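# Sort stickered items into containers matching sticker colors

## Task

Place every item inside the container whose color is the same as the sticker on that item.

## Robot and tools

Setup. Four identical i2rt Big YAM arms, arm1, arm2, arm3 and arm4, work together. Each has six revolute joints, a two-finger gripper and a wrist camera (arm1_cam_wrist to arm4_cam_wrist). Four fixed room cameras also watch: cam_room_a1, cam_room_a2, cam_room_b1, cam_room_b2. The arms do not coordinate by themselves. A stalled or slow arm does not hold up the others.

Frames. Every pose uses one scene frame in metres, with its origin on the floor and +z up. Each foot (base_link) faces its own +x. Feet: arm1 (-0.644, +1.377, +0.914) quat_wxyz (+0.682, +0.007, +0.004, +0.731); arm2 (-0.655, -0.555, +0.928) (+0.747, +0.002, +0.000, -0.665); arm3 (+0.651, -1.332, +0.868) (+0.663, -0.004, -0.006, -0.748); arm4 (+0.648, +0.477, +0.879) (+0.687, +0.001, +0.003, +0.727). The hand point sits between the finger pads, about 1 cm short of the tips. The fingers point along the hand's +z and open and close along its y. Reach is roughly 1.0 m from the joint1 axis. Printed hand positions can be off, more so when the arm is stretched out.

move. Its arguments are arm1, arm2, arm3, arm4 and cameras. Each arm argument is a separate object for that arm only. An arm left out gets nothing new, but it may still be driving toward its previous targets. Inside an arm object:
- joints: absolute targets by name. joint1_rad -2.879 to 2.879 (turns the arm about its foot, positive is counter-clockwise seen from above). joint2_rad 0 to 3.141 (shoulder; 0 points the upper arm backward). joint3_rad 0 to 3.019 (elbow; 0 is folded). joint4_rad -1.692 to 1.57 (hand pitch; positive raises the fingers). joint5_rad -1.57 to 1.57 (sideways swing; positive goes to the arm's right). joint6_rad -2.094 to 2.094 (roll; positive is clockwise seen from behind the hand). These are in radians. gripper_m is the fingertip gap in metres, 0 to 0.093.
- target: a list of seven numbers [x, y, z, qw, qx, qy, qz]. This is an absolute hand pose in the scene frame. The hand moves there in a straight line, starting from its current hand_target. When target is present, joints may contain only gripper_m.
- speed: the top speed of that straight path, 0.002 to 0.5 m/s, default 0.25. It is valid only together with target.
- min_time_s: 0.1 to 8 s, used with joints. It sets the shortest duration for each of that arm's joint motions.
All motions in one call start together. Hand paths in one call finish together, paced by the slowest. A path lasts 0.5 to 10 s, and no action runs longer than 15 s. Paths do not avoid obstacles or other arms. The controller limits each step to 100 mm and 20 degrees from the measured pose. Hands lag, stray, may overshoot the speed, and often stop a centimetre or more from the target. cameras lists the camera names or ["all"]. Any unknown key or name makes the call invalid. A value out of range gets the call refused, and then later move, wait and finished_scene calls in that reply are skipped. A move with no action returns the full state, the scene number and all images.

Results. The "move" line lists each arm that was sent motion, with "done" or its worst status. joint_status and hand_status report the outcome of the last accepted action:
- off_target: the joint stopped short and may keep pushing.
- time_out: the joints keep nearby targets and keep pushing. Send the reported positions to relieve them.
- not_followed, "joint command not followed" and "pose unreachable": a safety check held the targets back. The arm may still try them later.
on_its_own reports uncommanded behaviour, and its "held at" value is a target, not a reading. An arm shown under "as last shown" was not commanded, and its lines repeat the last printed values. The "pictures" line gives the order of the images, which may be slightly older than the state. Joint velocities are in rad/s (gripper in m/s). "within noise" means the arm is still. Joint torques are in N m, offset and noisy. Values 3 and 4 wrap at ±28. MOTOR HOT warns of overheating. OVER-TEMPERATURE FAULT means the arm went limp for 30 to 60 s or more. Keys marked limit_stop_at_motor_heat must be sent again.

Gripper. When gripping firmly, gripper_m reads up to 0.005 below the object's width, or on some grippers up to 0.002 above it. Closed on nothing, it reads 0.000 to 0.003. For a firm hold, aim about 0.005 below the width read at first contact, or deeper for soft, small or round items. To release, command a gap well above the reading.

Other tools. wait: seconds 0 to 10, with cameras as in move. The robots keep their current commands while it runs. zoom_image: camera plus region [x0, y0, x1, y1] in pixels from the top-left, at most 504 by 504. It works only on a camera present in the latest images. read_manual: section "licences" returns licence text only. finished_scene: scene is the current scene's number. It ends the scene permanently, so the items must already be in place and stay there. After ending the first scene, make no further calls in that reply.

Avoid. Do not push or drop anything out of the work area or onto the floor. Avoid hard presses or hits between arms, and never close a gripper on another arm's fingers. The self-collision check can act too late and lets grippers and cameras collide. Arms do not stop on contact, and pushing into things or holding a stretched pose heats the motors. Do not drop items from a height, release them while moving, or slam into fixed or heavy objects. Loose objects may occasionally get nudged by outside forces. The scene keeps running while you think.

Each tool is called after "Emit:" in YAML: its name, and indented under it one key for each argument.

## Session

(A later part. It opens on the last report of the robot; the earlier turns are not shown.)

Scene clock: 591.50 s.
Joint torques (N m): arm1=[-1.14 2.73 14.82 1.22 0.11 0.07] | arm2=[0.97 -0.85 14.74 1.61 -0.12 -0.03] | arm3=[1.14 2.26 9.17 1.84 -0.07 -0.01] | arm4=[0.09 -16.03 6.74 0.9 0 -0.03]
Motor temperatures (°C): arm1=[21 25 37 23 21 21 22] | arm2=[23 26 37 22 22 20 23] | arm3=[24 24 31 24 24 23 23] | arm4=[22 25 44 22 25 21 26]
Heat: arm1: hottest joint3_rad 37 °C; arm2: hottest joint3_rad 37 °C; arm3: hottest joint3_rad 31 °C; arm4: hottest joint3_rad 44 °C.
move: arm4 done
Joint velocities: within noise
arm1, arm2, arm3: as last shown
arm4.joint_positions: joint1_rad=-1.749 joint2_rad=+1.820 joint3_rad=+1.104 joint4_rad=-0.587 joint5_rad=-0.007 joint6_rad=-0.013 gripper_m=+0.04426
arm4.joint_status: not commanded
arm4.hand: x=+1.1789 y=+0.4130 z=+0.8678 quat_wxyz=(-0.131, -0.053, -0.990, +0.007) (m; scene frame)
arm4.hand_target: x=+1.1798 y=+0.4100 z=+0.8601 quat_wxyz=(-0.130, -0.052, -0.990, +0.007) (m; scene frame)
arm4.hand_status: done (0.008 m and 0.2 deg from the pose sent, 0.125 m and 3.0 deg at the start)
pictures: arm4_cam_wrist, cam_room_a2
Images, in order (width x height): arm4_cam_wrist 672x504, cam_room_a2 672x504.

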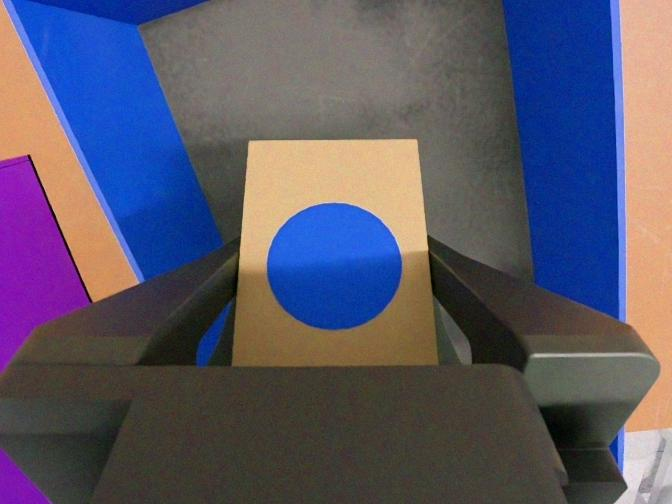

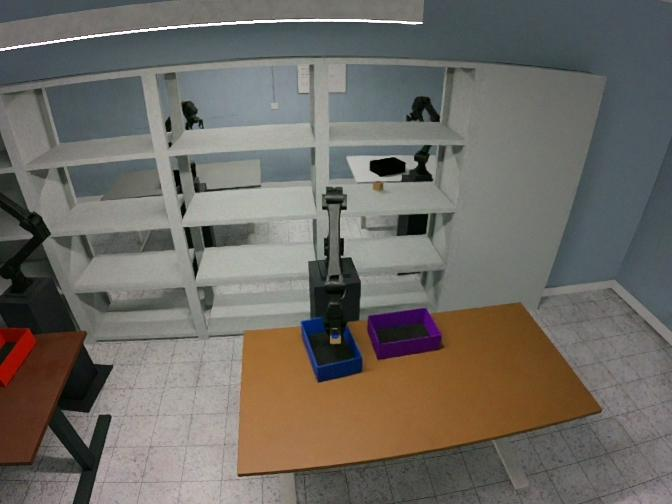

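Emit:
move:
  arm4: {"target":[1.195,0.408,0.795,0.1303,0.0519,0.99,-0.0068],"speed":0.08}
  cameras: ["arm4_cam_wrist"]

Scene clock: 595.37 s.
Joint torques (N m): arm1=[-1.73 2.84 14.68 1.11 0.08 0.09] | arm2=[1.03 -0.85 14.71 1.62 -0.12 -0.03] | arm3=[1.26 2.14 9.18 1.81 -0.09 -0.01] | arm4=[-0.09 -16.85 7.49 0.92 0.02 -0.04]
Motor temperatures (°C): arm1=[21 25 37 23 21 21 22] | arm2=[23 26 37 22 22 20 23] | arm3=[24 24 31 24 24 23 23] | arm4=[22 25 43 22 25 21 26]
Heat: arm1: hottest joint3_rad 37 °C; arm2: hottest joint3_rad 37 °C; arm3: hottest joint3_rad 31 °C; arm4: hottest joint3_rad 43 °C.
move: arm4 off_target
Joint velocities: within noise
arm1, arm2, arm3: as last shown
arm4.joint_positions: joint1_rad=-1.749 joint2_rad=+1.971 joint3_rad=+1.104 joint4_rad=-0.454 joint5_rad=-0.007 joint6_rad=-0.013 gripper_m=+0.04426
arm4.joint_status: not commanded
arm4.hand: x=+1.1840 y=+0.4121 z=+0.7981 quat_wxyz=(-0.122, -0.053, -0.991, +0.007) (m; scene frame)
arm4.hand_target: x=+1.1946 y=+0.4080 z=+0.7951 quat_wxyz=(-0.130, -0.052, -0.990, +0.007) (m; scene frame)
arm4.hand_status: off_target (0.012 m and 1.0 deg from the pose sent, 0.075 m and 0.2 deg at the start)
pictures: arm4_cam_wrist
Images, in order (width x height): arm4_cam_wrist 672x504.

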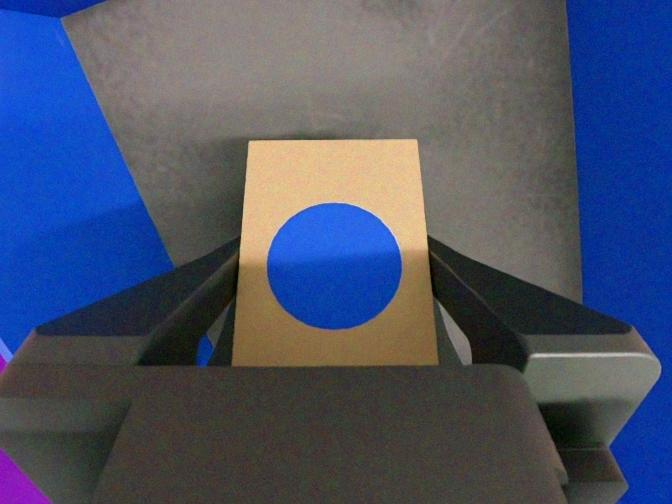

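Emit:
move:
  arm4: {"target":[1.197,0.408,0.765,0.1303,0.0519,0.99,-0.0068],"speed":0.06}
  cameras: ["arm4_cam_wrist"]

Scene clock: 598.80 s.
Joint torques (N m): arm1=[-2.43 2.37 14.78 0.92 0.05 0.03] | arm2=[0.97 -0.85 14.69 1.63 -0.11 -0.03] | arm3=[1.2 2.14 9.2 1.83 -0.08 -0.01] | arm4=[0.32 -17.32 7.24 1.02 -0.02 0]
Motor temperatures (°C): arm1=[21 25 37 23 21 21 22] | arm2=[23 26 37 22 22 20 23] | arm3=[24 24 31 24 24 23 23] | arm4=[22 25 42 22 25 21 26]
Heat: arm1: hottest joint3_rad 37 °C; arm2: hottest joint3_rad 37 °C; arm3: hottest joint3_rad 31 °C; arm4: hottest joint3_rad 42 °C.
move: arm4 off_target
Joint velocities: within noise
arm1, arm2, arm3: as last shown
arm4.joint_positions: joint1_rad=-1.749 joint2_rad=+2.037 joint3_rad=+1.104 joint4_rad=-0.392 joint5_rad=-0.007 joint6_rad=-0.013 gripper_m=+0.04426
arm4.joint_status: not commanded
arm4.hand: x=+1.1841 y=+0.4120 z=+0.7679 quat_wxyz=(-0.120, -0.053, -0.991, +0.007) (m; scene frame)
arm4.hand_target: x=+1.1966 y=+0.4080 z=+0.7653 quat_wxyz=(-0.130, -0.052, -0.990, +0.007) (m; scene frame)
arm4.hand_status: off_target (0.014 m and 1.1 deg from the pose sent, 0.036 m and 0.9 deg at the start)
pictures: arm4_cam_wrist
Images, in order (width x height): arm4_cam_wrist 672x504.

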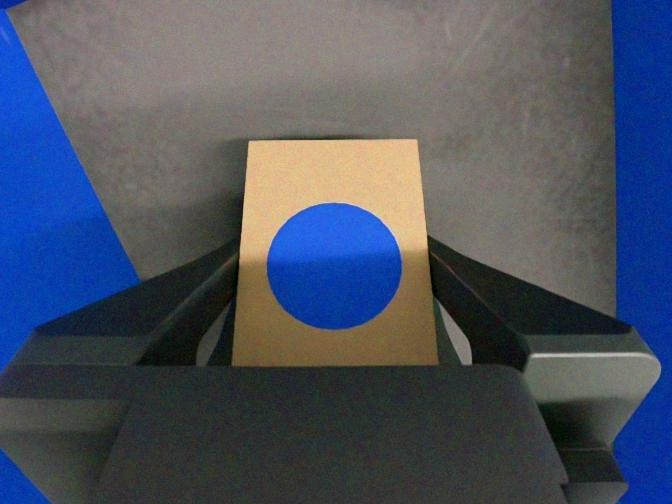

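Emit:
move:
  arm4: {"target":[1.197,0.408,0.745,0.1303,0.0519,0.99,-0.0068],"speed":0.06}
  cameras: ["arm4_cam_wrist"]

Scene clock: 604.27 s.
Joint torques (N m): arm1=[-2.14 2.08 14.68 1.06 0.11 0.05] | arm2=[0.91 -0.79 14.71 1.61 -0.12 -0.03] | arm3=[1.2 2.2 9.21 1.85 -0.07 -0.02] | arm4=[0.62 -16.03 6.93 0.91 -0.02 -0.01]
Motor temperatures (°C): arm1=[21 25 37 23 21 21 22] | arm2=[23 26 38 22 22 20 23] | arm3=[24 24 31 24 24 23 23] | arm4=[22 25 41 22 25 21 26]
Heat: arm1: hottest joint3_rad 37 °C; arm2: hottest joint3_rad 38 °C; arm3: hottest joint3_rad 31 °C; arm4: hottest joint3_rad 41 °C.
move: arm4 off_target
Joint velocities: within noise
arm1, arm2: as last shown
arm3.joint_positions: joint1_rad=+0.075 joint2_rad=+0.603 joint3_rad=+1.391 joint4_rad=-1.324 joint5_rad=-0.185 joint6_rad=-0.597 gripper_m=+0.09396
arm3.joint_status: not commanded
arm3.hand: x=+0.6714 y=-1.5539 z=+1.4174 quat_wxyz=(-0.295, -0.381, -0.775, +0.409) (m; scene frame)
arm3.hand_target: x=+0.6715 y=-1.5515 z=+1.4286 quat_wxyz=(-0.300, -0.376, -0.770, +0.420) (m; scene frame)
arm3.hand_status: not commanded
arm4.joint_positions: joint1_rad=-1.749 joint2_rad=+2.066 joint3_rad=+1.107 joint4_rad=-0.348 joint5_rad=-0.007 joint6_rad=-0.013 gripper_m=+0.04426
arm4.joint_status: not commanded
arm4.hand: x=+1.1885 y=+0.4114 z=+0.7557 quat_wxyz=(-0.129, -0.053, -0.990, +0.007) (m; scene frame)
arm4.hand_target: x=+1.1963 y=+0.4080 z=+0.7451 quat_wxyz=(-0.130, -0.052, -0.990, +0.007) (m; scene frame)
arm4.hand_status: off_target (0.014 m and 0.2 deg from the pose sent, 0.027 m and 1.1 deg at the start)
pictures: arm4_cam_wrist
Images, in order (width x height): arm4_cam_wrist 672x504.

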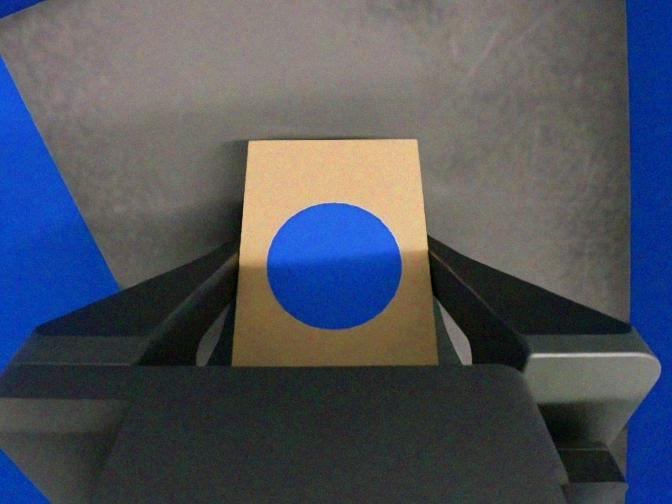

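Emit:
move:
  arm4: {"joints":{"gripper_m":0.07}}

Emit:
move:
  arm4: {"target":[1.17,0.41,0.97,0.1303,0.0519,0.99,-0.0068],"speed":0.2}
  cameras: ["arm4_cam_wrist","cam_room_a2"]

Emit:
move:
  arm4: {"joints":{"joint2_rad":0.65,"joint3_rad":1.2,"joint4_rad":-1.2,"joint5_rad":0,"joint6_rad":0,"gripper_m":0.093},"min_time_s":2.5}

Emit:
move:
  arm4: {"joints":{"joint1_rad":0.9},"min_time_s":2.5}

Emit:
move:
  arm4: {"target":[0.07,0.69,1.12,0.1873,-0.803,0.3244,0.4636],"speed":0.25}
  cameras: ["arm4_cam_wrist","cam_room_a2"]

Scene clock: 613.67 s.
Joint torques (N m): arm1=[-2.02 2.02 14.74 1.07 0.08 0.06] | arm2=[0.91 -0.79 14.69 1.59 -0.12 -0.03] | arm3=[1.38 2.26 9.22 1.81 -0.08 -0.02] | arm4=[0.38 -16.44 6.91 0.84 -0.03 -0.03]
Motor temperatures (°C): arm1=[21 25 37 23 21 21 22] | arm2=[23 26 38 22 22 20 23] | arm3=[24 24 31 24 24 23 23] | arm4=[22 25 40 22 25 21 26]
Heat: arm1: hottest joint3_rad 37 °C; arm2: hottest joint3_rad 38 °C; arm3: hottest joint3_rad 31 °C; arm4: hottest joint3_rad 40 °C.
move: arm4 done
Joint velocities: within noise
arm1, arm2, arm3: as last shown
arm4.joint_positions: joint1_rad=-1.749 joint2_rad=+2.071 joint3_rad=+1.107 joint4_rad=-0.348 joint5_rad=-0.007 joint6_rad=-0.013 gripper_m=+0.06992
arm4.joint_status: all done
arm4.hand: x=+1.1874 y=+0.4115 z=+0.7535 quat_wxyz=(-0.127, -0.053, -0.991, +0.007) (m; scene frame)
arm4.hand_target: x=+1.1963 y=+0.4080 z=+0.7451 quat_wxyz=(-0.130, -0.052, -0.990, +0.007) (m; scene frame)
arm4.hand_status: not commanded
pictures: none

Scene clock: 615.50 s.
Joint torques (N m): arm1=[-1.96 2.37 14.72 1.14 0.11 0.03] | arm2=[0.97 -0.85 14.72 1.59 -0.12 -0.03] | arm3=[1.2 2.2 9.18 1.87 -0.08 -0.01] | arm4=[0.15 -15.74 10.25 0.08 0 -0.05]
Motor temperatures (°C): arm1=[21 25 37 23 21 21 22] | arm2=[23 26 38 22 22 20 23] | arm3=[24 24 31 24 24 23 23] | arm4=[22 25 40 22 25 21 26]
Heat: arm1: hottest joint3_rad 37 °C; arm2: hottest joint3_rad 38 °C; arm3: hottest joint3_rad 31 °C; arm4: hottest joint3_rad 40 °C.
move: arm4 off_target
Joint velocities: within noise
arm1.joint_positions: joint1_rad=-2.422 joint2_rad=+0.651 joint3_rad=+1.247 joint4_rad=-1.389 joint5_rad=-0.002 joint6_rad=-0.003 gripper_m=+0.08996
arm1.joint_status: not commanded
arm1.hand: x=-0.4582 y=+1.1985 z=+1.3627 quat_wxyz=(-0.344, -0.350, -0.859, +0.146) (m; scene frame)
arm1.hand_target: x=-0.4621 y=+1.2010 z=+1.3866 quat_wxyz=(-0.361, -0.350, -0.850, +0.155) (m; scene frame)
arm1.hand_status: not commanded
arm2.joint_positions: joint1_rad=+2.255 joint2_rad=+0.652 joint3_rad=+1.251 joint4_rad=-1.386 joint5_rad=+0.002 joint6_rad=+0.010 gripper_m=+0.08992
arm2.joint_status: not commanded
arm2.hand: x=-0.4795 y=-0.3759 z=+1.3830 quat_wxyz=(-0.353, +0.355, -0.852, -0.151) (m; scene frame)
arm2.hand_target: x=-0.4843 y=-0.3792 z=+1.4049 quat_wxyz=(-0.368, +0.358, -0.843, -0.157) (m; scene frame)
arm2.hand_status: not commanded
arm3: as last shown
arm4.joint_positions: joint1_rad=-1.749 joint2_rad=+1.645 joint3_rad=+1.148 joint4_rad=-0.831 joint5_rad=-0.007 joint6_rad=-0.014 gripper_m=+0.06992
arm4.joint_status: not commanded
arm4.hand: x=+1.1576 y=+0.4160 z=+0.9573 quat_wxyz=(-0.119, -0.053, -0.991, +0.006) (m; scene frame)
arm4.hand_target: x=+1.1696 y=+0.4101 z=+0.9703 quat_wxyz=(-0.131, -0.052, -0.990, +0.007) (m; scene frame)
arm4.hand_status: off_target (0.019 m and 1.3 deg from the pose sent, 0.217 m and 0.4 deg at the start)
pictures: arm4_cam_wrist, cam_room_a2
Images, in order (width x height): arm4_cam_wrist 672x504, cam_room_a2 672x504.

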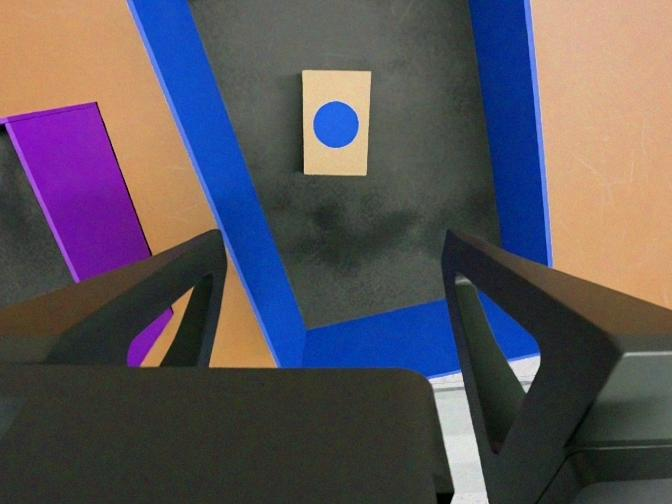

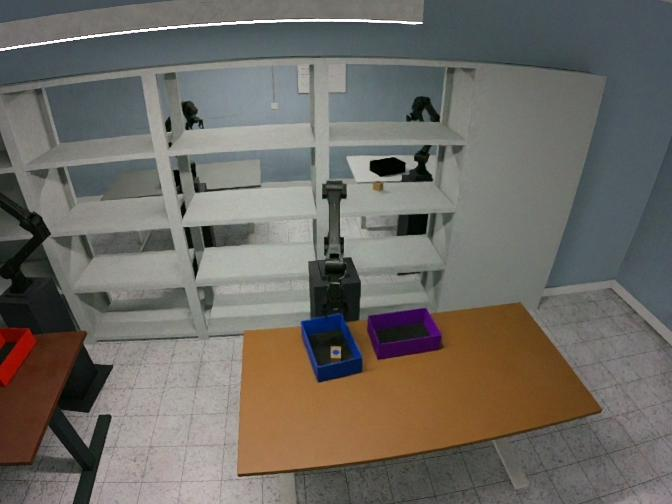

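Scene clock: 618.40 s.
Joint torques (N m): arm1=[-1.85 2.32 14.67 1.14 0.11 0.08] | arm2=[0.97 -0.97 14.71 1.61 -0.12 -0.02] | arm3=[1.32 2.14 9.21 1.84 -0.08 -0.02] | arm4=[0.15 -0.03 11.88 0.91 0.2 0.18]
Motor temperatures (°C): arm1=[21 25 37 23 21 21 22] | arm2=[23 26 38 22 22 20 23] | arm3=[24 24 31 24 24 23 23] | arm4=[22 25 39 22 25 21 26]
Heat: arm1: hottest joint3_rad 37 °C; arm2: hottest joint3_rad 38 °C; arm3: hottest joint3_rad 31 °C; arm4: hottest joint3_rad 39 °C.
move: arm4 done
Joint velocities: within noise
arm1, arm2, arm3: as last shown
arm4.joint_positions: joint1_rad=-1.750 joint2_rad=+0.644 joint3_rad=+1.156 joint4_rad=-1.188 joint5_rad=-0.003 joint6_rad=-0.012 gripper_m=+0.09288
arm4.joint_status: all done
arm4.hand: x=+0.9340 y=+0.4441 z=+1.3222 quat_wxyz=(-0.430, -0.048, -0.901, +0.029) (m; scene frame)
arm4.hand_target: x=+0.9321 y=+0.4410 z=+1.3411 quat_wxyz=(-0.441, -0.058, -0.895, +0.031) (m; scene frame)
arm4.hand_status: not commanded
pictures: none

Scene clock: 621.23 s.
Joint torques (N m): arm1=[-1.55 2.02 14.75 1.02 0.11 0.07] | arm2=[0.97 -0.73 14.71 1.65 -0.12 -0.03] | arm3=[1.32 2.26 9.22 1.85 -0.08 -0.03] | arm4=[1.08 0.21 11.78 0.84 0.09 0.18]
Motor temperatures (°C): arm1=[21 25 38 23 21 21 22] | arm2=[23 26 38 22 22 20 23] | arm3=[24 24 31 24 24 23 23] | arm4=[22 25 40 22 25 21 26]
Heat: arm1: hottest joint3_rad 38 °C; arm2: hottest joint3_rad 38 °C; arm3: hottest joint3_rad 31 °C; arm4: hottest joint3_rad 40 °C.
move: arm4 done
Joint velocities: within noise
arm1, arm2, arm3: as last shown
arm4.joint_positions: joint1_rad=+0.896 joint2_rad=+0.644 joint3_rad=+1.156 joint4_rad=-1.188 joint5_rad=+0.001 joint6_rad=-0.012 gripper_m=+0.09291
arm4.joint_status: all done
arm4.hand: x=+0.4171 y=+0.6452 z=+1.3239 quat_wxyz=(-0.132, +0.860, -0.270, -0.413) (m; scene frame)
arm4.hand_target: x=+0.4178 y=+0.6434 z=+1.3429 quat_wxyz=(-0.132, +0.853, -0.272, -0.425) (m; scene frame)
arm4.hand_status: not commanded
pictures: none

Scene clock: 623.67 s.
Joint torques (N m): arm1=[-2.43 2.14 14.58 1.06 0.08 0.05] | arm2=[1.03 -0.91 14.69 1.61 -0.11 -0.02] | arm3=[1.32 2.32 9.24 1.81 -0.08 -0.02] | arm4=[1.55 -14.56 12.57 1.78 0.4 0.17]
Motor temperatures (°C): arm1=[21 25 38 23 21 21 22] | arm2=[23 25 38 22 22 20 23] | arm3=[24 24 31 24 24 23 23] | arm4=[22 25 40 22 25 21 26]
Heat: arm1: hottest joint3_rad 38 °C; arm2: hottest joint3_rad 38 °C; arm3: hottest joint3_rad 31 °C; arm4: hottest joint3_rad 40 °C.
move: arm4 off_target
Joint velocities: within noise
arm1, arm2, arm3: as last shown
arm4.joint_positions: joint1_rad=+1.286 joint2_rad=+1.502 joint3_rad=+1.068 joint4_rad=-0.225 joint5_rad=+0.465 joint6_rad=+0.277 gripper_m=+0.09291
arm4.joint_status: not commanded
arm4.hand: x=+0.0904 y=+0.6883 z=+1.0928 quat_wxyz=(-0.194, +0.820, -0.318, -0.435) (m; scene frame)
arm4.hand_target: x=+0.0720 y=+0.6893 z=+1.1204 quat_wxyz=(-0.187, +0.803, -0.324, -0.464) (m; scene frame)
arm4.hand_status: off_target (0.034 m and 4.0 deg from the pose sent, 0.405 m and 12.4 deg at the start)
pictures: arm4_cam_wrist, cam_room_a2
Images, in order (width x height): arm4_cam_wrist 672x504, cam_room_a2 672x504.

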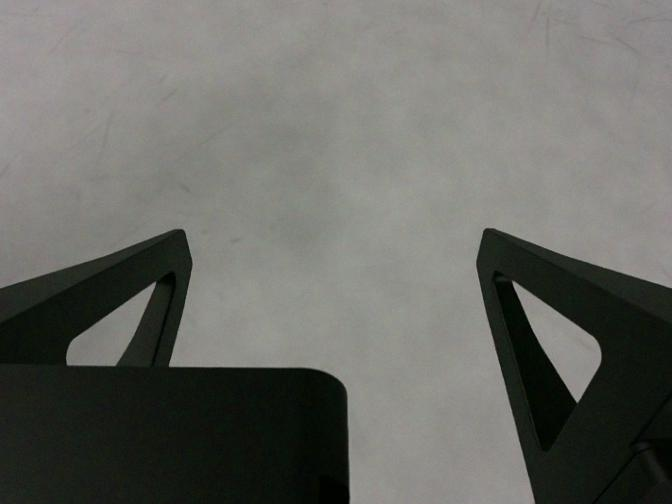

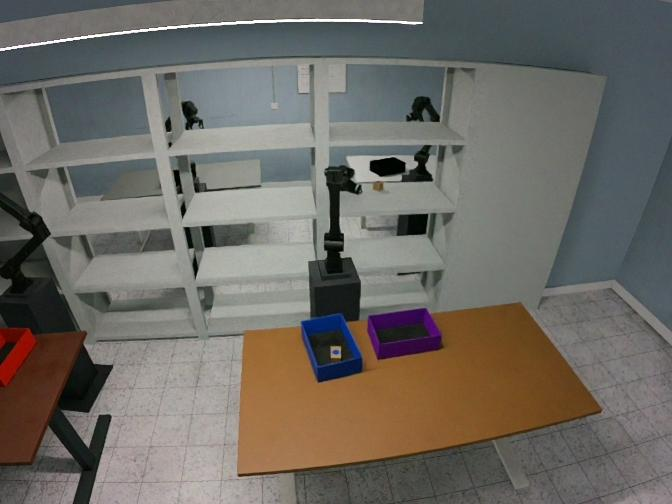

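Blue done. Move closer to the purple item.

Emit:
move:
  arm4: {"target":[-0.01,0.765,1.09,0.1873,-0.803,0.3244,0.4636],"speed":0.15}
  cameras: ["arm4_cam_wrist"]

Scene clock: 628.30 s.
Joint torques (N m): arm1=[-1.96 2.14 14.67 0.94 0.12 0.12] | arm2=[0.97 -0.91 14.71 1.62 -0.12 -0.03] | arm3=[1.32 2.2 9.18 1.83 -0.08 -0.01] | arm4=[0.97 -17.79 12.63 1.95 0.11 -0.11]
Motor temperatures (°C): arm1=[21 25 38 23 21 21 22] | arm2=[23 25 38 22 22 20 23] | arm3=[24 24 31 24 24 23 23] | arm4=[22 24 41 22 25 21 25]
Heat: arm1: hottest joint3_rad 38 °C; arm2: hottest joint3_rad 38 °C; arm3: hottest joint3_rad 31 °C; arm4: hottest joint3_rad 41 °C.
move: arm4 off_target
Joint velocities: within noise
arm1, arm2, arm3: as last shown
arm4.joint_positions: joint1_rad=+1.201 joint2_rad=+1.752 joint3_rad=+1.315 joint4_rad=-0.180 joint5_rad=+0.393 joint6_rad=+0.247 gripper_m=+0.09291
arm4.joint_status: not commanded
arm4.hand: x=+0.0089 y=+0.7560 z=+1.0741 quat_wxyz=(-0.186, +0.812, -0.328, -0.445) (m; scene frame)
arm4.hand_target: x=-0.0083 y=+0.7645 z=+1.0904 quat_wxyz=(-0.188, +0.803, -0.324, -0.464) (m; scene frame)
arm4.hand_status: off_target (0.026 m and 2.4 deg from the pose sent, 0.126 m and 4.0 deg at the start)
pictures: arm4_cam_wrist
Images, in order (width x height): arm4_cam_wrist 672x504.

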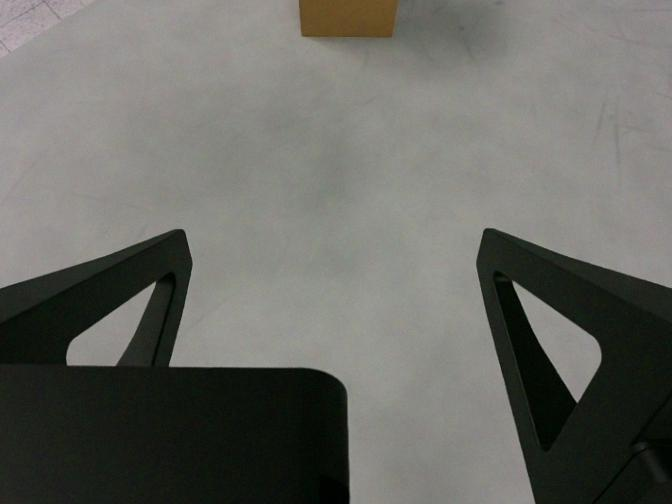

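Emit:
move:
  arm4: {"target":[-0.108,0.872,1.047,0.1873,-0.803,0.3244,0.4636],"speed":0.12}
  cameras: ["arm4_cam_wrist"]

Scene clock: 635.50 s.
Joint torques (N m): arm1=[-2.37 2.73 14.79 1.03 0.09 0.06] | arm2=[0.91 -0.91 14.67 1.58 -0.12 -0.03] | arm3=[1.26 2.32 9.22 1.87 -0.08 -0.02] | arm4=[0.38 -23 13.09 0.96 0.1 -0.1]
Motor temperatures (°C): arm1=[21 25 38 23 21 21 22] | arm2=[23 25 38 22 22 20 23] | arm3=[24 24 31 24 24 23 23] | arm4=[22 25 42 22 25 21 25]
Heat: arm1: hottest joint3_rad 38 °C; arm2: hottest joint3_rad 38 °C; arm3: hottest joint3_rad 31 °C; arm4: hottest joint3_rad 42 °C.
move: arm4 off_target
Joint velocities: within noise
arm1, arm2, arm3: as last shown
arm4.joint_positions: joint1_rad=+1.100 joint2_rad=+2.110 joint3_rad=+1.764 joint4_rad=-0.217 joint5_rad=+0.307 joint6_rad=+0.189 gripper_m=+0.09291
arm4.joint_status: not commanded
arm4.hand: x=-0.0959 y=+0.8632 z=+1.0443 quat_wxyz=(-0.184, +0.804, -0.329, -0.460) (m; scene frame)
arm4.hand_target: x=-0.1071 y=+0.8714 z=+1.0470 quat_wxyz=(-0.187, +0.803, -0.324, -0.464) (m; scene frame)
arm4.hand_status: off_target (0.015 m and 0.7 deg from the pose sent, 0.167 m and 2.4 deg at the start)
pictures: arm4_cam_wrist
Images, in order (width x height): arm4_cam_wrist 672x504.

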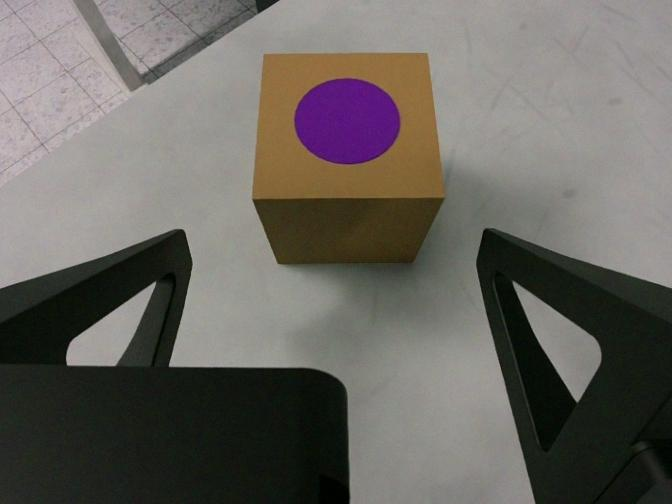

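Emit:
move:
  arm4: {"target":[-0.144,0.912,1.024,0.1873,-0.803,0.3244,0.4636],"speed":0.08}

Emit:
move:
  arm4: {"joints":{"gripper_m":0.03}}
  cameras: ["arm4_cam_wrist"]

Scene clock: 642.43 s.
Joint torques (N m): arm1=[-2.49 2.08 14.79 1.14 0.11 0.08] | arm2=[0.91 -0.85 14.74 1.57 -0.11 -0.03] | arm3=[1.38 2.32 9.21 1.81 -0.08 -0.01] | arm4=[1.14 -24.94 13.31 0.75 0.07 -0.08]
Motor temperatures (°C): arm1=[21 25 38 23 21 21 22] | arm2=[23 25 38 22 22 20 23] | arm3=[24 24 31 24 24 23 23] | arm4=[22 25 43 22 25 21 25]
Heat: arm1: hottest joint3_rad 38 °C; arm2: hottest joint3_rad 38 °C; arm3: hottest joint3_rad 31 °C; arm4: hottest joint3_rad 43 °C.
move: arm4 off_target
Joint velocities: within noise
arm1, arm2: as last shown
arm3.joint_positions: joint1_rad=+0.075 joint2_rad=+0.603 joint3_rad=+1.391 joint4_rad=-1.324 joint5_rad=-0.185 joint6_rad=-0.597 gripper_m=+0.09396
arm3.joint_status: not commanded
arm3.hand: x=+0.6714 y=-1.5539 z=+1.4174 quat_wxyz=(-0.295, -0.381, -0.775, +0.409) (m; scene frame)
arm3.hand_target: x=+0.6715 y=-1.5515 z=+1.4286 quat_wxyz=(-0.300, -0.376, -0.770, +0.420) (m; scene frame)
arm3.hand_status: not commanded
arm4.joint_positions: joint1_rad=+1.071 joint2_rad=+2.269 joint3_rad=+1.989 joint4_rad=-0.275 joint5_rad=+0.282 joint6_rad=+0.173 gripper_m=+0.09291
arm4.joint_status: not commanded
arm4.hand: x=-0.1339 y=+0.9034 z=+1.0259 quat_wxyz=(-0.184, +0.803, -0.329, -0.462) (m; scene frame)
arm4.hand_target: x=-0.1429 y=+0.9116 z=+1.0239 quat_wxyz=(-0.187, +0.803, -0.324, -0.464) (m; scene frame)
arm4.hand_status: off_target (0.013 m and 0.6 deg from the pose sent, 0.072 m and 0.7 deg at the start)
pictures: none

Scene clock: 643.07 s.
Joint torques (N m): arm1=[-1.9 2.43 14.78 0.96 0.1 0.1] | arm2=[0.85 -1.03 14.74 1.61 -0.11 -0.03] | arm3=[1.14 2.2 9.21 1.84 -0.08 -0.01] | arm4=[0.91 -24.94 13.22 0.98 0.09 -0.04]
Motor temperatures (°C): arm1=[21 25 38 23 21 21 22] | arm2=[23 25 38 22 22 20 23] | arm3=[24 24 31 24 24 23 23] | arm4=[22 25 43 22 25 21 25]
Heat: arm1: hottest joint3_rad 38 °C; arm2: hottest joint3_rad 38 °C; arm3: hottest joint3_rad 31 °C; arm4: hottest joint3_rad 43 °C.
move: arm4 off_target
Joint velocities: within noise
arm1, arm2, arm3: as last shown
arm4.joint_positions: joint1_rad=+1.071 joint2_rad=+2.269 joint3_rad=+1.989 joint4_rad=-0.275 joint5_rad=+0.281 joint6_rad=+0.170 gripper_m=+0.05323
arm4.joint_status: gripper_m off_target (ended at +0.05326, target +0.03000)
arm4.hand: x=-0.1340 y=+0.9033 z=+1.0258 quat_wxyz=(-0.185, +0.803, -0.327, -0.462) (m; scene frame)
arm4.hand_target: x=-0.1429 y=+0.9116 z=+1.0239 quat_wxyz=(-0.187, +0.803, -0.324, -0.464) (m; scene frame)
arm4.hand_status: not commanded
pictures: arm4_cam_wrist
Images, in order (width x height): arm4_cam_wrist 672x504.

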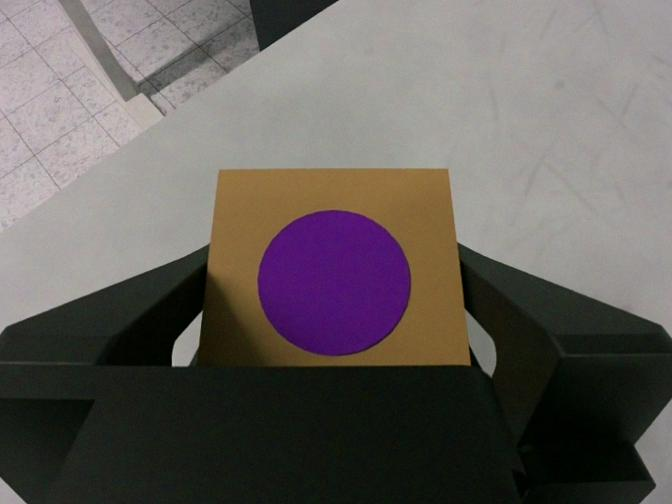

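Emit:
move:
  arm4: {"target":[-0.08,0.855,1.09,0.1873,-0.803,0.3244,0.4636],"speed":0.15}

Emit:
move:
  arm4: {"target":[0.24,0.6,1.15,0.1873,-0.803,0.3244,0.4636],"speed":0.3}

Emit:
move:
  arm4: {"joints":{"joint1_rad":0.8,"joint2_rad":0.65,"joint3_rad":1.2,"joint4_rad":-1.2,"joint5_rad":0,"joint6_rad":0},"min_time_s":2.5}

Emit:
move:
  arm4: {"joints":{"joint1_rad":-1.2},"min_time_s":2}

Emit:
move:
  arm4: {"target":[1.15,0.712,0.98,0.1274,-0.2146,0.9679,0.0282],"speed":0.25}
  cameras: ["arm4_cam_wrist","cam_room_a2"]

Scene clock: 649.47 s.
Joint torques (N m): arm1=[-1.9 2.78 14.54 1.1 0.11 0.04] | arm2=[0.91 -0.85 14.69 1.61 -0.12 -0.02] | arm3=[1.14 2.26 9.21 1.85 -0.08 -0.02] | arm4=[1.2 -25 9.22 1.47 0.31 0.13]
Motor temperatures (°C): arm1=[21 25 38 23 21 21 22] | arm2=[23 25 38 22 22 20 23] | arm3=[24 24 31 24 24 23 23] | arm4=[22 25 43 22 25 21 26]
Heat: arm1: hottest joint3_rad 38 °C; arm2: hottest joint3_rad 38 °C; arm3: hottest joint3_rad 31 °C; arm4: hottest joint3_rad 43 °C.
move: arm4 done
Joint velocities: within noise
arm1.joint_positions: joint1_rad=-2.422 joint2_rad=+0.651 joint3_rad=+1.247 joint4_rad=-1.389 joint5_rad=-0.002 joint6_rad=-0.003 gripper_m=+0.08996
arm1.joint_status: not commanded
arm1.hand: x=-0.4582 y=+1.1985 z=+1.3627 quat_wxyz=(-0.344, -0.350, -0.859, +0.146) (m; scene frame)
arm1.hand_target: x=-0.4621 y=+1.2010 z=+1.3866 quat_wxyz=(-0.361, -0.350, -0.850, +0.155) (m; scene frame)
arm1.hand_status: not commanded
arm2.joint_positions: joint1_rad=+2.255 joint2_rad=+0.652 joint3_rad=+1.251 joint4_rad=-1.386 joint5_rad=+0.002 joint6_rad=+0.010 gripper_m=+0.08992
arm2.joint_status: not commanded
arm2.hand: x=-0.4795 y=-0.3759 z=+1.3830 quat_wxyz=(-0.353, +0.355, -0.852, -0.151) (m; scene frame)
arm2.hand_target: x=-0.4843 y=-0.3792 z=+1.4049 quat_wxyz=(-0.368, +0.358, -0.843, -0.157) (m; scene frame)
arm2.hand_status: not commanded
arm3: as last shown
arm4.joint_positions: joint1_rad=+1.098 joint2_rad=+2.027 joint3_rad=+1.740 joint4_rad=-0.275 joint5_rad=+0.306 joint6_rad=+0.170 gripper_m=+0.05323
arm4.joint_status: not commanded
arm4.hand: x=-0.0790 y=+0.8575 z=+1.0854 quat_wxyz=(-0.189, +0.806, -0.322, -0.459) (m; scene frame)
arm4.hand_target: x=-0.0800 y=+0.8549 z=+1.0902 quat_wxyz=(-0.187, +0.803, -0.324, -0.464) (m; scene frame)
arm4.hand_status: done (0.005 m and 0.7 deg from the pose sent, 0.097 m and 0.5 deg at the start)
pictures: none

Scene clock: 651.67 s.
Joint torques (N m): arm1=[-1.79 2.02 14.8 1.01 0.13 0.04] | arm2=[0.91 -0.85 14.68 1.61 -0.12 -0.03] | arm3=[1.2 2.37 9.25 1.84 -0.08 -0.01] | arm4=[0.91 -5.6 9.47 0.85 0.46 0.19]
Motor temperatures (°C): arm1=[21 25 38 23 21 21 22] | arm2=[23 25 38 22 22 20 23] | arm3=[24 24 31 24 24 23 23] | arm4=[22 25 43 22 25 21 26]
Heat: arm1: hottest joint3_rad 38 °C; arm2: hottest joint3_rad 38 °C; arm3: hottest joint3_rad 31 °C; arm4: hottest joint3_rad 43 °C.
move: arm4 done
Joint velocities: within noise
arm1, arm2, arm3: as last shown
arm4.joint_positions: joint1_rad=+1.461 joint2_rad=+0.980 joint3_rad=+0.769 joint4_rad=-0.427 joint5_rad=+0.601 joint6_rad=+0.390 gripper_m=+0.05323
arm4.joint_status: not commanded
arm4.hand: x=+0.2397 y=+0.5994 z=+1.1538 quat_wxyz=(-0.187, +0.802, -0.319, -0.469) (m; scene frame)
arm4.hand_target: x=+0.2400 y=+0.6000 z=+1.1501 quat_wxyz=(-0.187, +0.803, -0.324, -0.464) (m; scene frame)
arm4.hand_status: done (0.004 m and 0.9 deg from the pose sent, 0.415 m and 0.8 deg at the start)
pictures: none

Scene clock: 654.67 s.
Joint torques (N m): arm1=[-3.02 2.2 14.74 1.13 0.11 0.05] | arm2=[0.91 -0.85 14.69 1.61 -0.11 -0.03] | arm3=[1.14 2.26 9.22 1.85 -0.07 -0.01] | arm4=[0.62 -1.14 12.27 1.01 -0.06 -0.07]
Motor temperatures (°C): arm1=[21 25 38 23 21 21 22] | arm2=[23 25 38 22 22 20 23] | arm3=[24 24 31 24 24 23 23] | arm4=[22 25 43 22 25 21 26]
Heat: arm1: hottest joint3_rad 38 °C; arm2: hottest joint3_rad 38 °C; arm3: hottest joint3_rad 31 °C; arm4: hottest joint3_rad 43 °C.
move: arm4 done
Joint velocities: within noise
arm1, arm2, arm3: as last shown
arm4.joint_positions: joint1_rad=+0.806 joint2_rad=+0.654 joint3_rad=+1.149 joint4_rad=-1.191 joint5_rad=+0.003 joint6_rad=+0.014 gripper_m=+0.05323
arm4.joint_status: all done
arm4.hand: x=+0.4310 y=+0.6677 z=+1.3165 quat_wxyz=(-0.143, +0.846, -0.322, -0.399) (m; scene frame)
arm4.hand_target: x=+0.4354 y=+0.6657 z=+1.3426 quat_wxyz=(-0.153, +0.839, -0.314, -0.418) (m; scene frame)
arm4.hand_status: not commanded
pictures: none

Scene clock: 657.00 s.
Joint torques (N m): arm1=[-2.14 2.14 14.79 1.21 0.06 0.08] | arm2=[0.91 -0.79 14.72 1.61 -0.12 -0.02] | arm3=[1.32 2.26 9.22 1.84 -0.07 -0.01] | arm4=[0.97 -0.91 12.36 0.91 0.1 -0.08]
Motor temperatures (°C): arm1=[21 25 38 23 21 21 22] | arm2=[23 25 38 22 22 20 23] | arm3=[24 24 31 24 24 23 23] | arm4=[22 25 43 22 25 21 26]
Heat: arm1: hottest joint3_rad 38 °C; arm2: hottest joint3_rad 38 °C; arm3: hottest joint3_rad 31 °C; arm4: hottest joint3_rad 43 °C.
move: arm4 done
Joint velocities: within noise
arm1, arm2, arm3: as last shown
arm4.joint_positions: joint1_rad=-1.196 joint2_rad=+0.654 joint3_rad=+1.149 joint4_rad=-1.191 joint5_rad=+0.000 joint6_rad=+0.013 gripper_m=+0.05324
arm4.joint_status: all done
arm4.hand: x=+0.9128 y=+0.5993 z=+1.3145 quat_wxyz=(-0.411, +0.189, -0.887, -0.092) (m; scene frame)
arm4.hand_target: x=+0.9092 y=+0.5965 z=+1.3406 quat_wxyz=(-0.432, +0.191, -0.877, -0.093) (m; scene frame)
arm4.hand_status: not commanded
pictures: none

Scene clock: 659.47 s.
Joint torques (N m): arm1=[-2.61 2.78 14.65 1.01 0.14 0.02] | arm2=[0.97 -0.79 14.69 1.63 -0.11 -0.02] | arm3=[1.32 2.32 9.22 1.84 -0.08 -0.01] | arm4=[1.08 -16.91 11.41 0.46 0.08 -0.08]
Motor temperatures (°C): arm1=[21 25 38 23 21 21 22] | arm2=[23 25 38 22 22 20 23] | arm3=[24 24 31 24 24 23 23] | arm4=[22 25 43 22 25 21 26]
Heat: arm1: hottest joint3_rad 38 °C; arm2: hottest joint3_rad 38 °C; arm3: hottest joint3_rad 31 °C; arm4: hottest joint3_rad 43 °C.
move: arm4 off_target
Joint velocities: within noise
arm1, arm2, arm3: as last shown
arm4.joint_positions: joint1_rad=-1.196 joint2_rad=+1.696 joint3_rad=+1.233 joint4_rad=-0.890 joint5_rad=+0.000 joint6_rad=+0.013 gripper_m=+0.05324
arm4.joint_status: not commanded
arm4.hand: x=+1.1318 y=+0.6996 z=+0.9614 quat_wxyz=(-0.104, +0.207, -0.973, -0.023) (m; scene frame)
arm4.hand_target: x=+1.1489 y=+0.7116 z=+0.9803 quat_wxyz=(-0.128, +0.215, -0.968, -0.028) (m; scene frame)
arm4.hand_status: off_target (0.029 m and 3.0 deg from the pose sent, 0.425 m and 34.8 deg at the start)
pictures: arm4_cam_wrist, cam_room_a2
Images, in order (width x height): arm4_cam_wrist 672x504, cam_room_a2 672x504.

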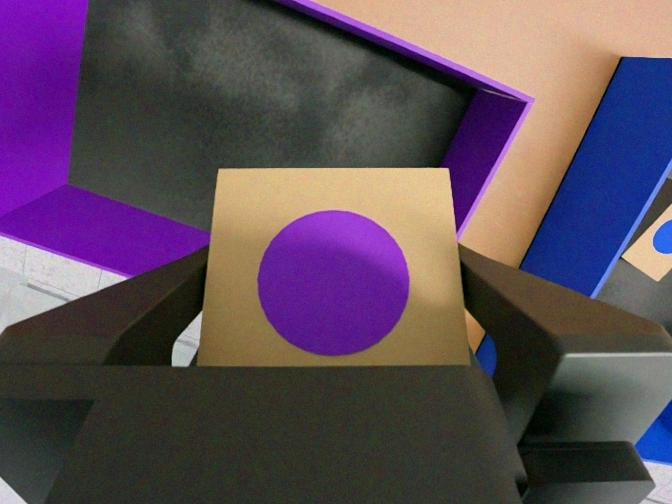

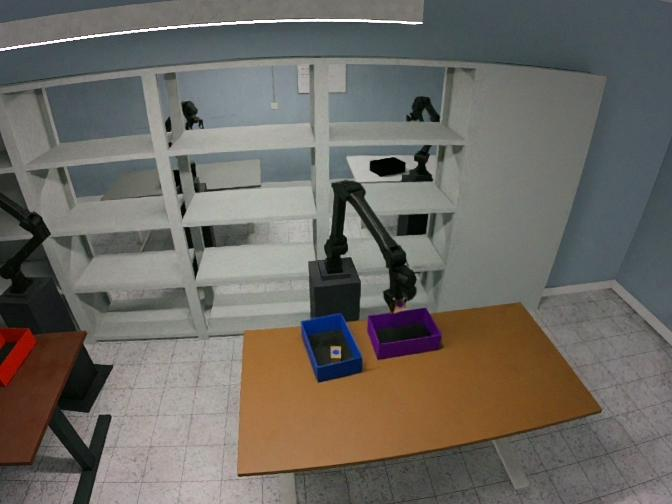

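Emit:
move:
  arm4: {"target":[1.125,0.742,0.86,0.1274,-0.2146,0.9679,0.0282],"speed":0.15}
  cameras: ["arm4_cam_wrist"]

Emit:
move:
  arm4: {"target":[1.125,0.742,0.765,0.1274,-0.2146,0.9679,0.0282],"speed":0.08}
  cameras: ["arm4_cam_wrist","cam_room_a2"]

Scene clock: 667.57 s.
Joint torques (N m): arm1=[-2.14 2.43 14.72 1.14 0.13 0.05] | arm2=[0.91 -0.97 14.69 1.61 -0.11 -0.02] | arm3=[1.32 2.32 9.2 1.83 -0.08 0.01] | arm4=[0.97 -16.67 6.98 0.84 0.22 0.17]
Motor temperatures (°C): arm1=[21 25 38 23 21 21 22] | arm2=[23 25 39 22 22 20 23] | arm3=[24 24 31 24 24 23 23] | arm4=[22 25 42 22 25 21 26]
Heat: arm1: hottest joint3_rad 38 °C; arm2: hottest joint3_rad 39 °C; arm3: hottest joint3_rad 31 °C; arm4: hottest joint3_rad 42 °C.
move: arm4 done
Joint velocities: within noise
arm1, arm2, arm3: as last shown
arm4.joint_positions: joint1_rad=-1.119 joint2_rad=+1.838 joint3_rad=+1.133 joint4_rad=-0.599 joint5_rad=+0.016 joint6_rad=+0.060 gripper_m=+0.05324
arm4.joint_status: not commanded
arm4.hand: x=+1.1242 y=+0.7388 z=+0.8668 quat_wxyz=(-0.127, +0.219, -0.967, -0.029) (m; scene frame)
arm4.hand_target: x=+1.1248 y=+0.7420 z=+0.8601 quat_wxyz=(-0.127, +0.215, -0.968, -0.028) (m; scene frame)
arm4.hand_status: done (0.008 m and 0.5 deg from the pose sent, 0.110 m and 3.0 deg at the start)
pictures: arm4_cam_wrist
Images, in order (width x height): arm4_cam_wrist 672x504.

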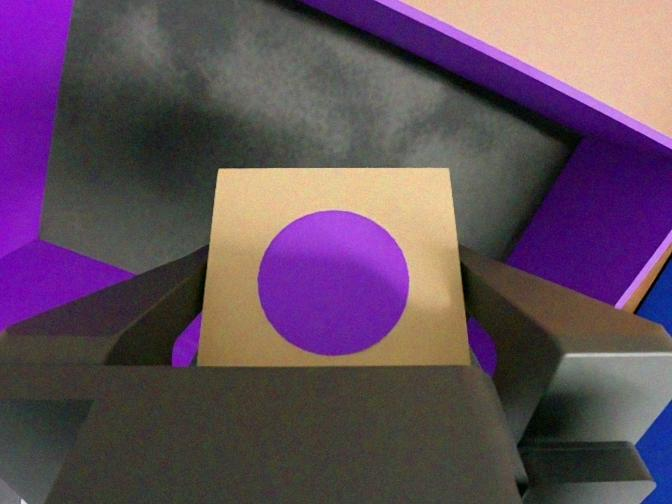

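Scene clock: 669.37 s.
Joint torques (N m): arm1=[-2.02 2.43 14.79 1.22 0.1 0.07] | arm2=[1.08 -0.85 14.69 1.59 -0.12 -0.03] | arm3=[1.38 2.32 9.25 1.84 -0.08 -0.01] | arm4=[1.26 -17.2 5.27 0.98 0.23 0.18]
Motor temperatures (°C): arm1=[21 25 38 23 21 21 22] | arm2=[23 25 39 22 22 20 23] | arm3=[24 24 31 24 24 23 23] | arm4=[22 25 41 22 25 21 26]
Heat: arm1: hottest joint3_rad 38 °C; arm2: hottest joint3_rad 39 °C; arm3: hottest joint3_rad 31 °C; arm4: hottest joint3_rad 41 °C.
move: arm4 off_target
Joint velocities: within noise
arm1, arm2: as last shown
arm3.joint_positions: joint1_rad=+0.075 joint2_rad=+0.603 joint3_rad=+1.391 joint4_rad=-1.324 joint5_rad=-0.185 joint6_rad=-0.597 gripper_m=+0.09396
arm3.joint_status: not commanded
arm3.hand: x=+0.6714 y=-1.5539 z=+1.4174 quat_wxyz=(-0.295, -0.381, -0.775, +0.409) (m; scene frame)
arm3.hand_target: x=+0.6715 y=-1.5515 z=+1.4286 quat_wxyz=(-0.300, -0.376, -0.770, +0.420) (m; scene frame)
arm3.hand_status: not commanded
arm4.joint_positions: joint1_rad=-1.119 joint2_rad=+2.024 joint3_rad=+1.108 joint4_rad=-0.380 joint5_rad=+0.016 joint6_rad=+0.061 gripper_m=+0.05324
arm4.joint_status: not commanded
arm4.hand: x=+1.1281 y=+0.7409 z=+0.7755 quat_wxyz=(-0.131, +0.219, -0.967, -0.030) (m; scene frame)
arm4.hand_target: x=+1.1247 y=+0.7420 z=+0.7652 quat_wxyz=(-0.127, +0.215, -0.968, -0.028) (m; scene frame)
arm4.hand_status: off_target (0.011 m and 0.7 deg from the pose sent, 0.102 m and 0.5 deg at the start)
pictures: arm4_cam_wrist, cam_room_a2
Images, in order (width x height): arm4_cam_wrist 672x504, cam_room_a2 672x504.

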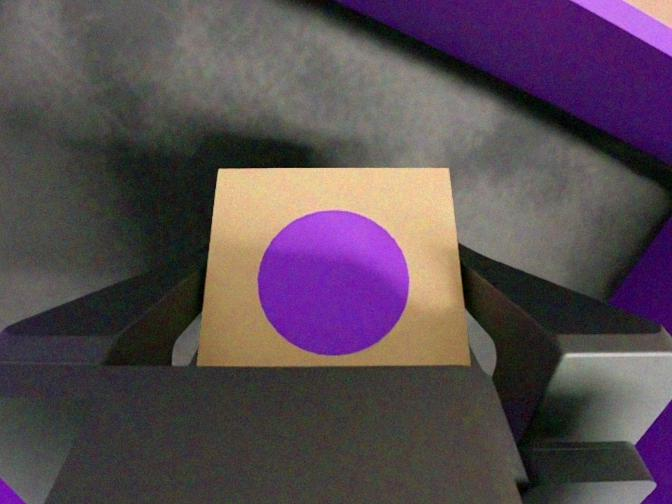

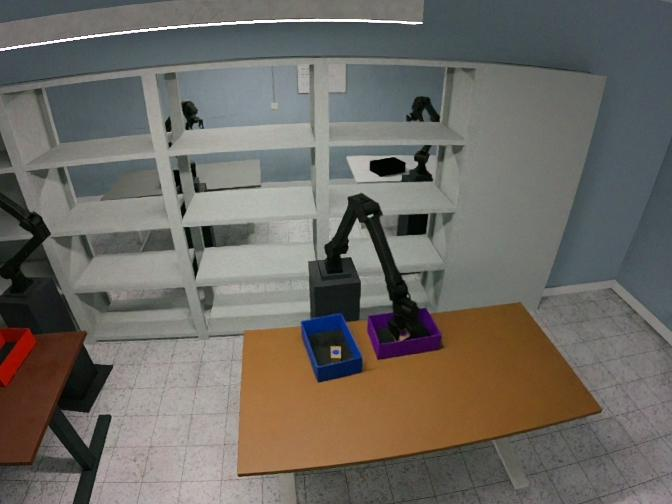

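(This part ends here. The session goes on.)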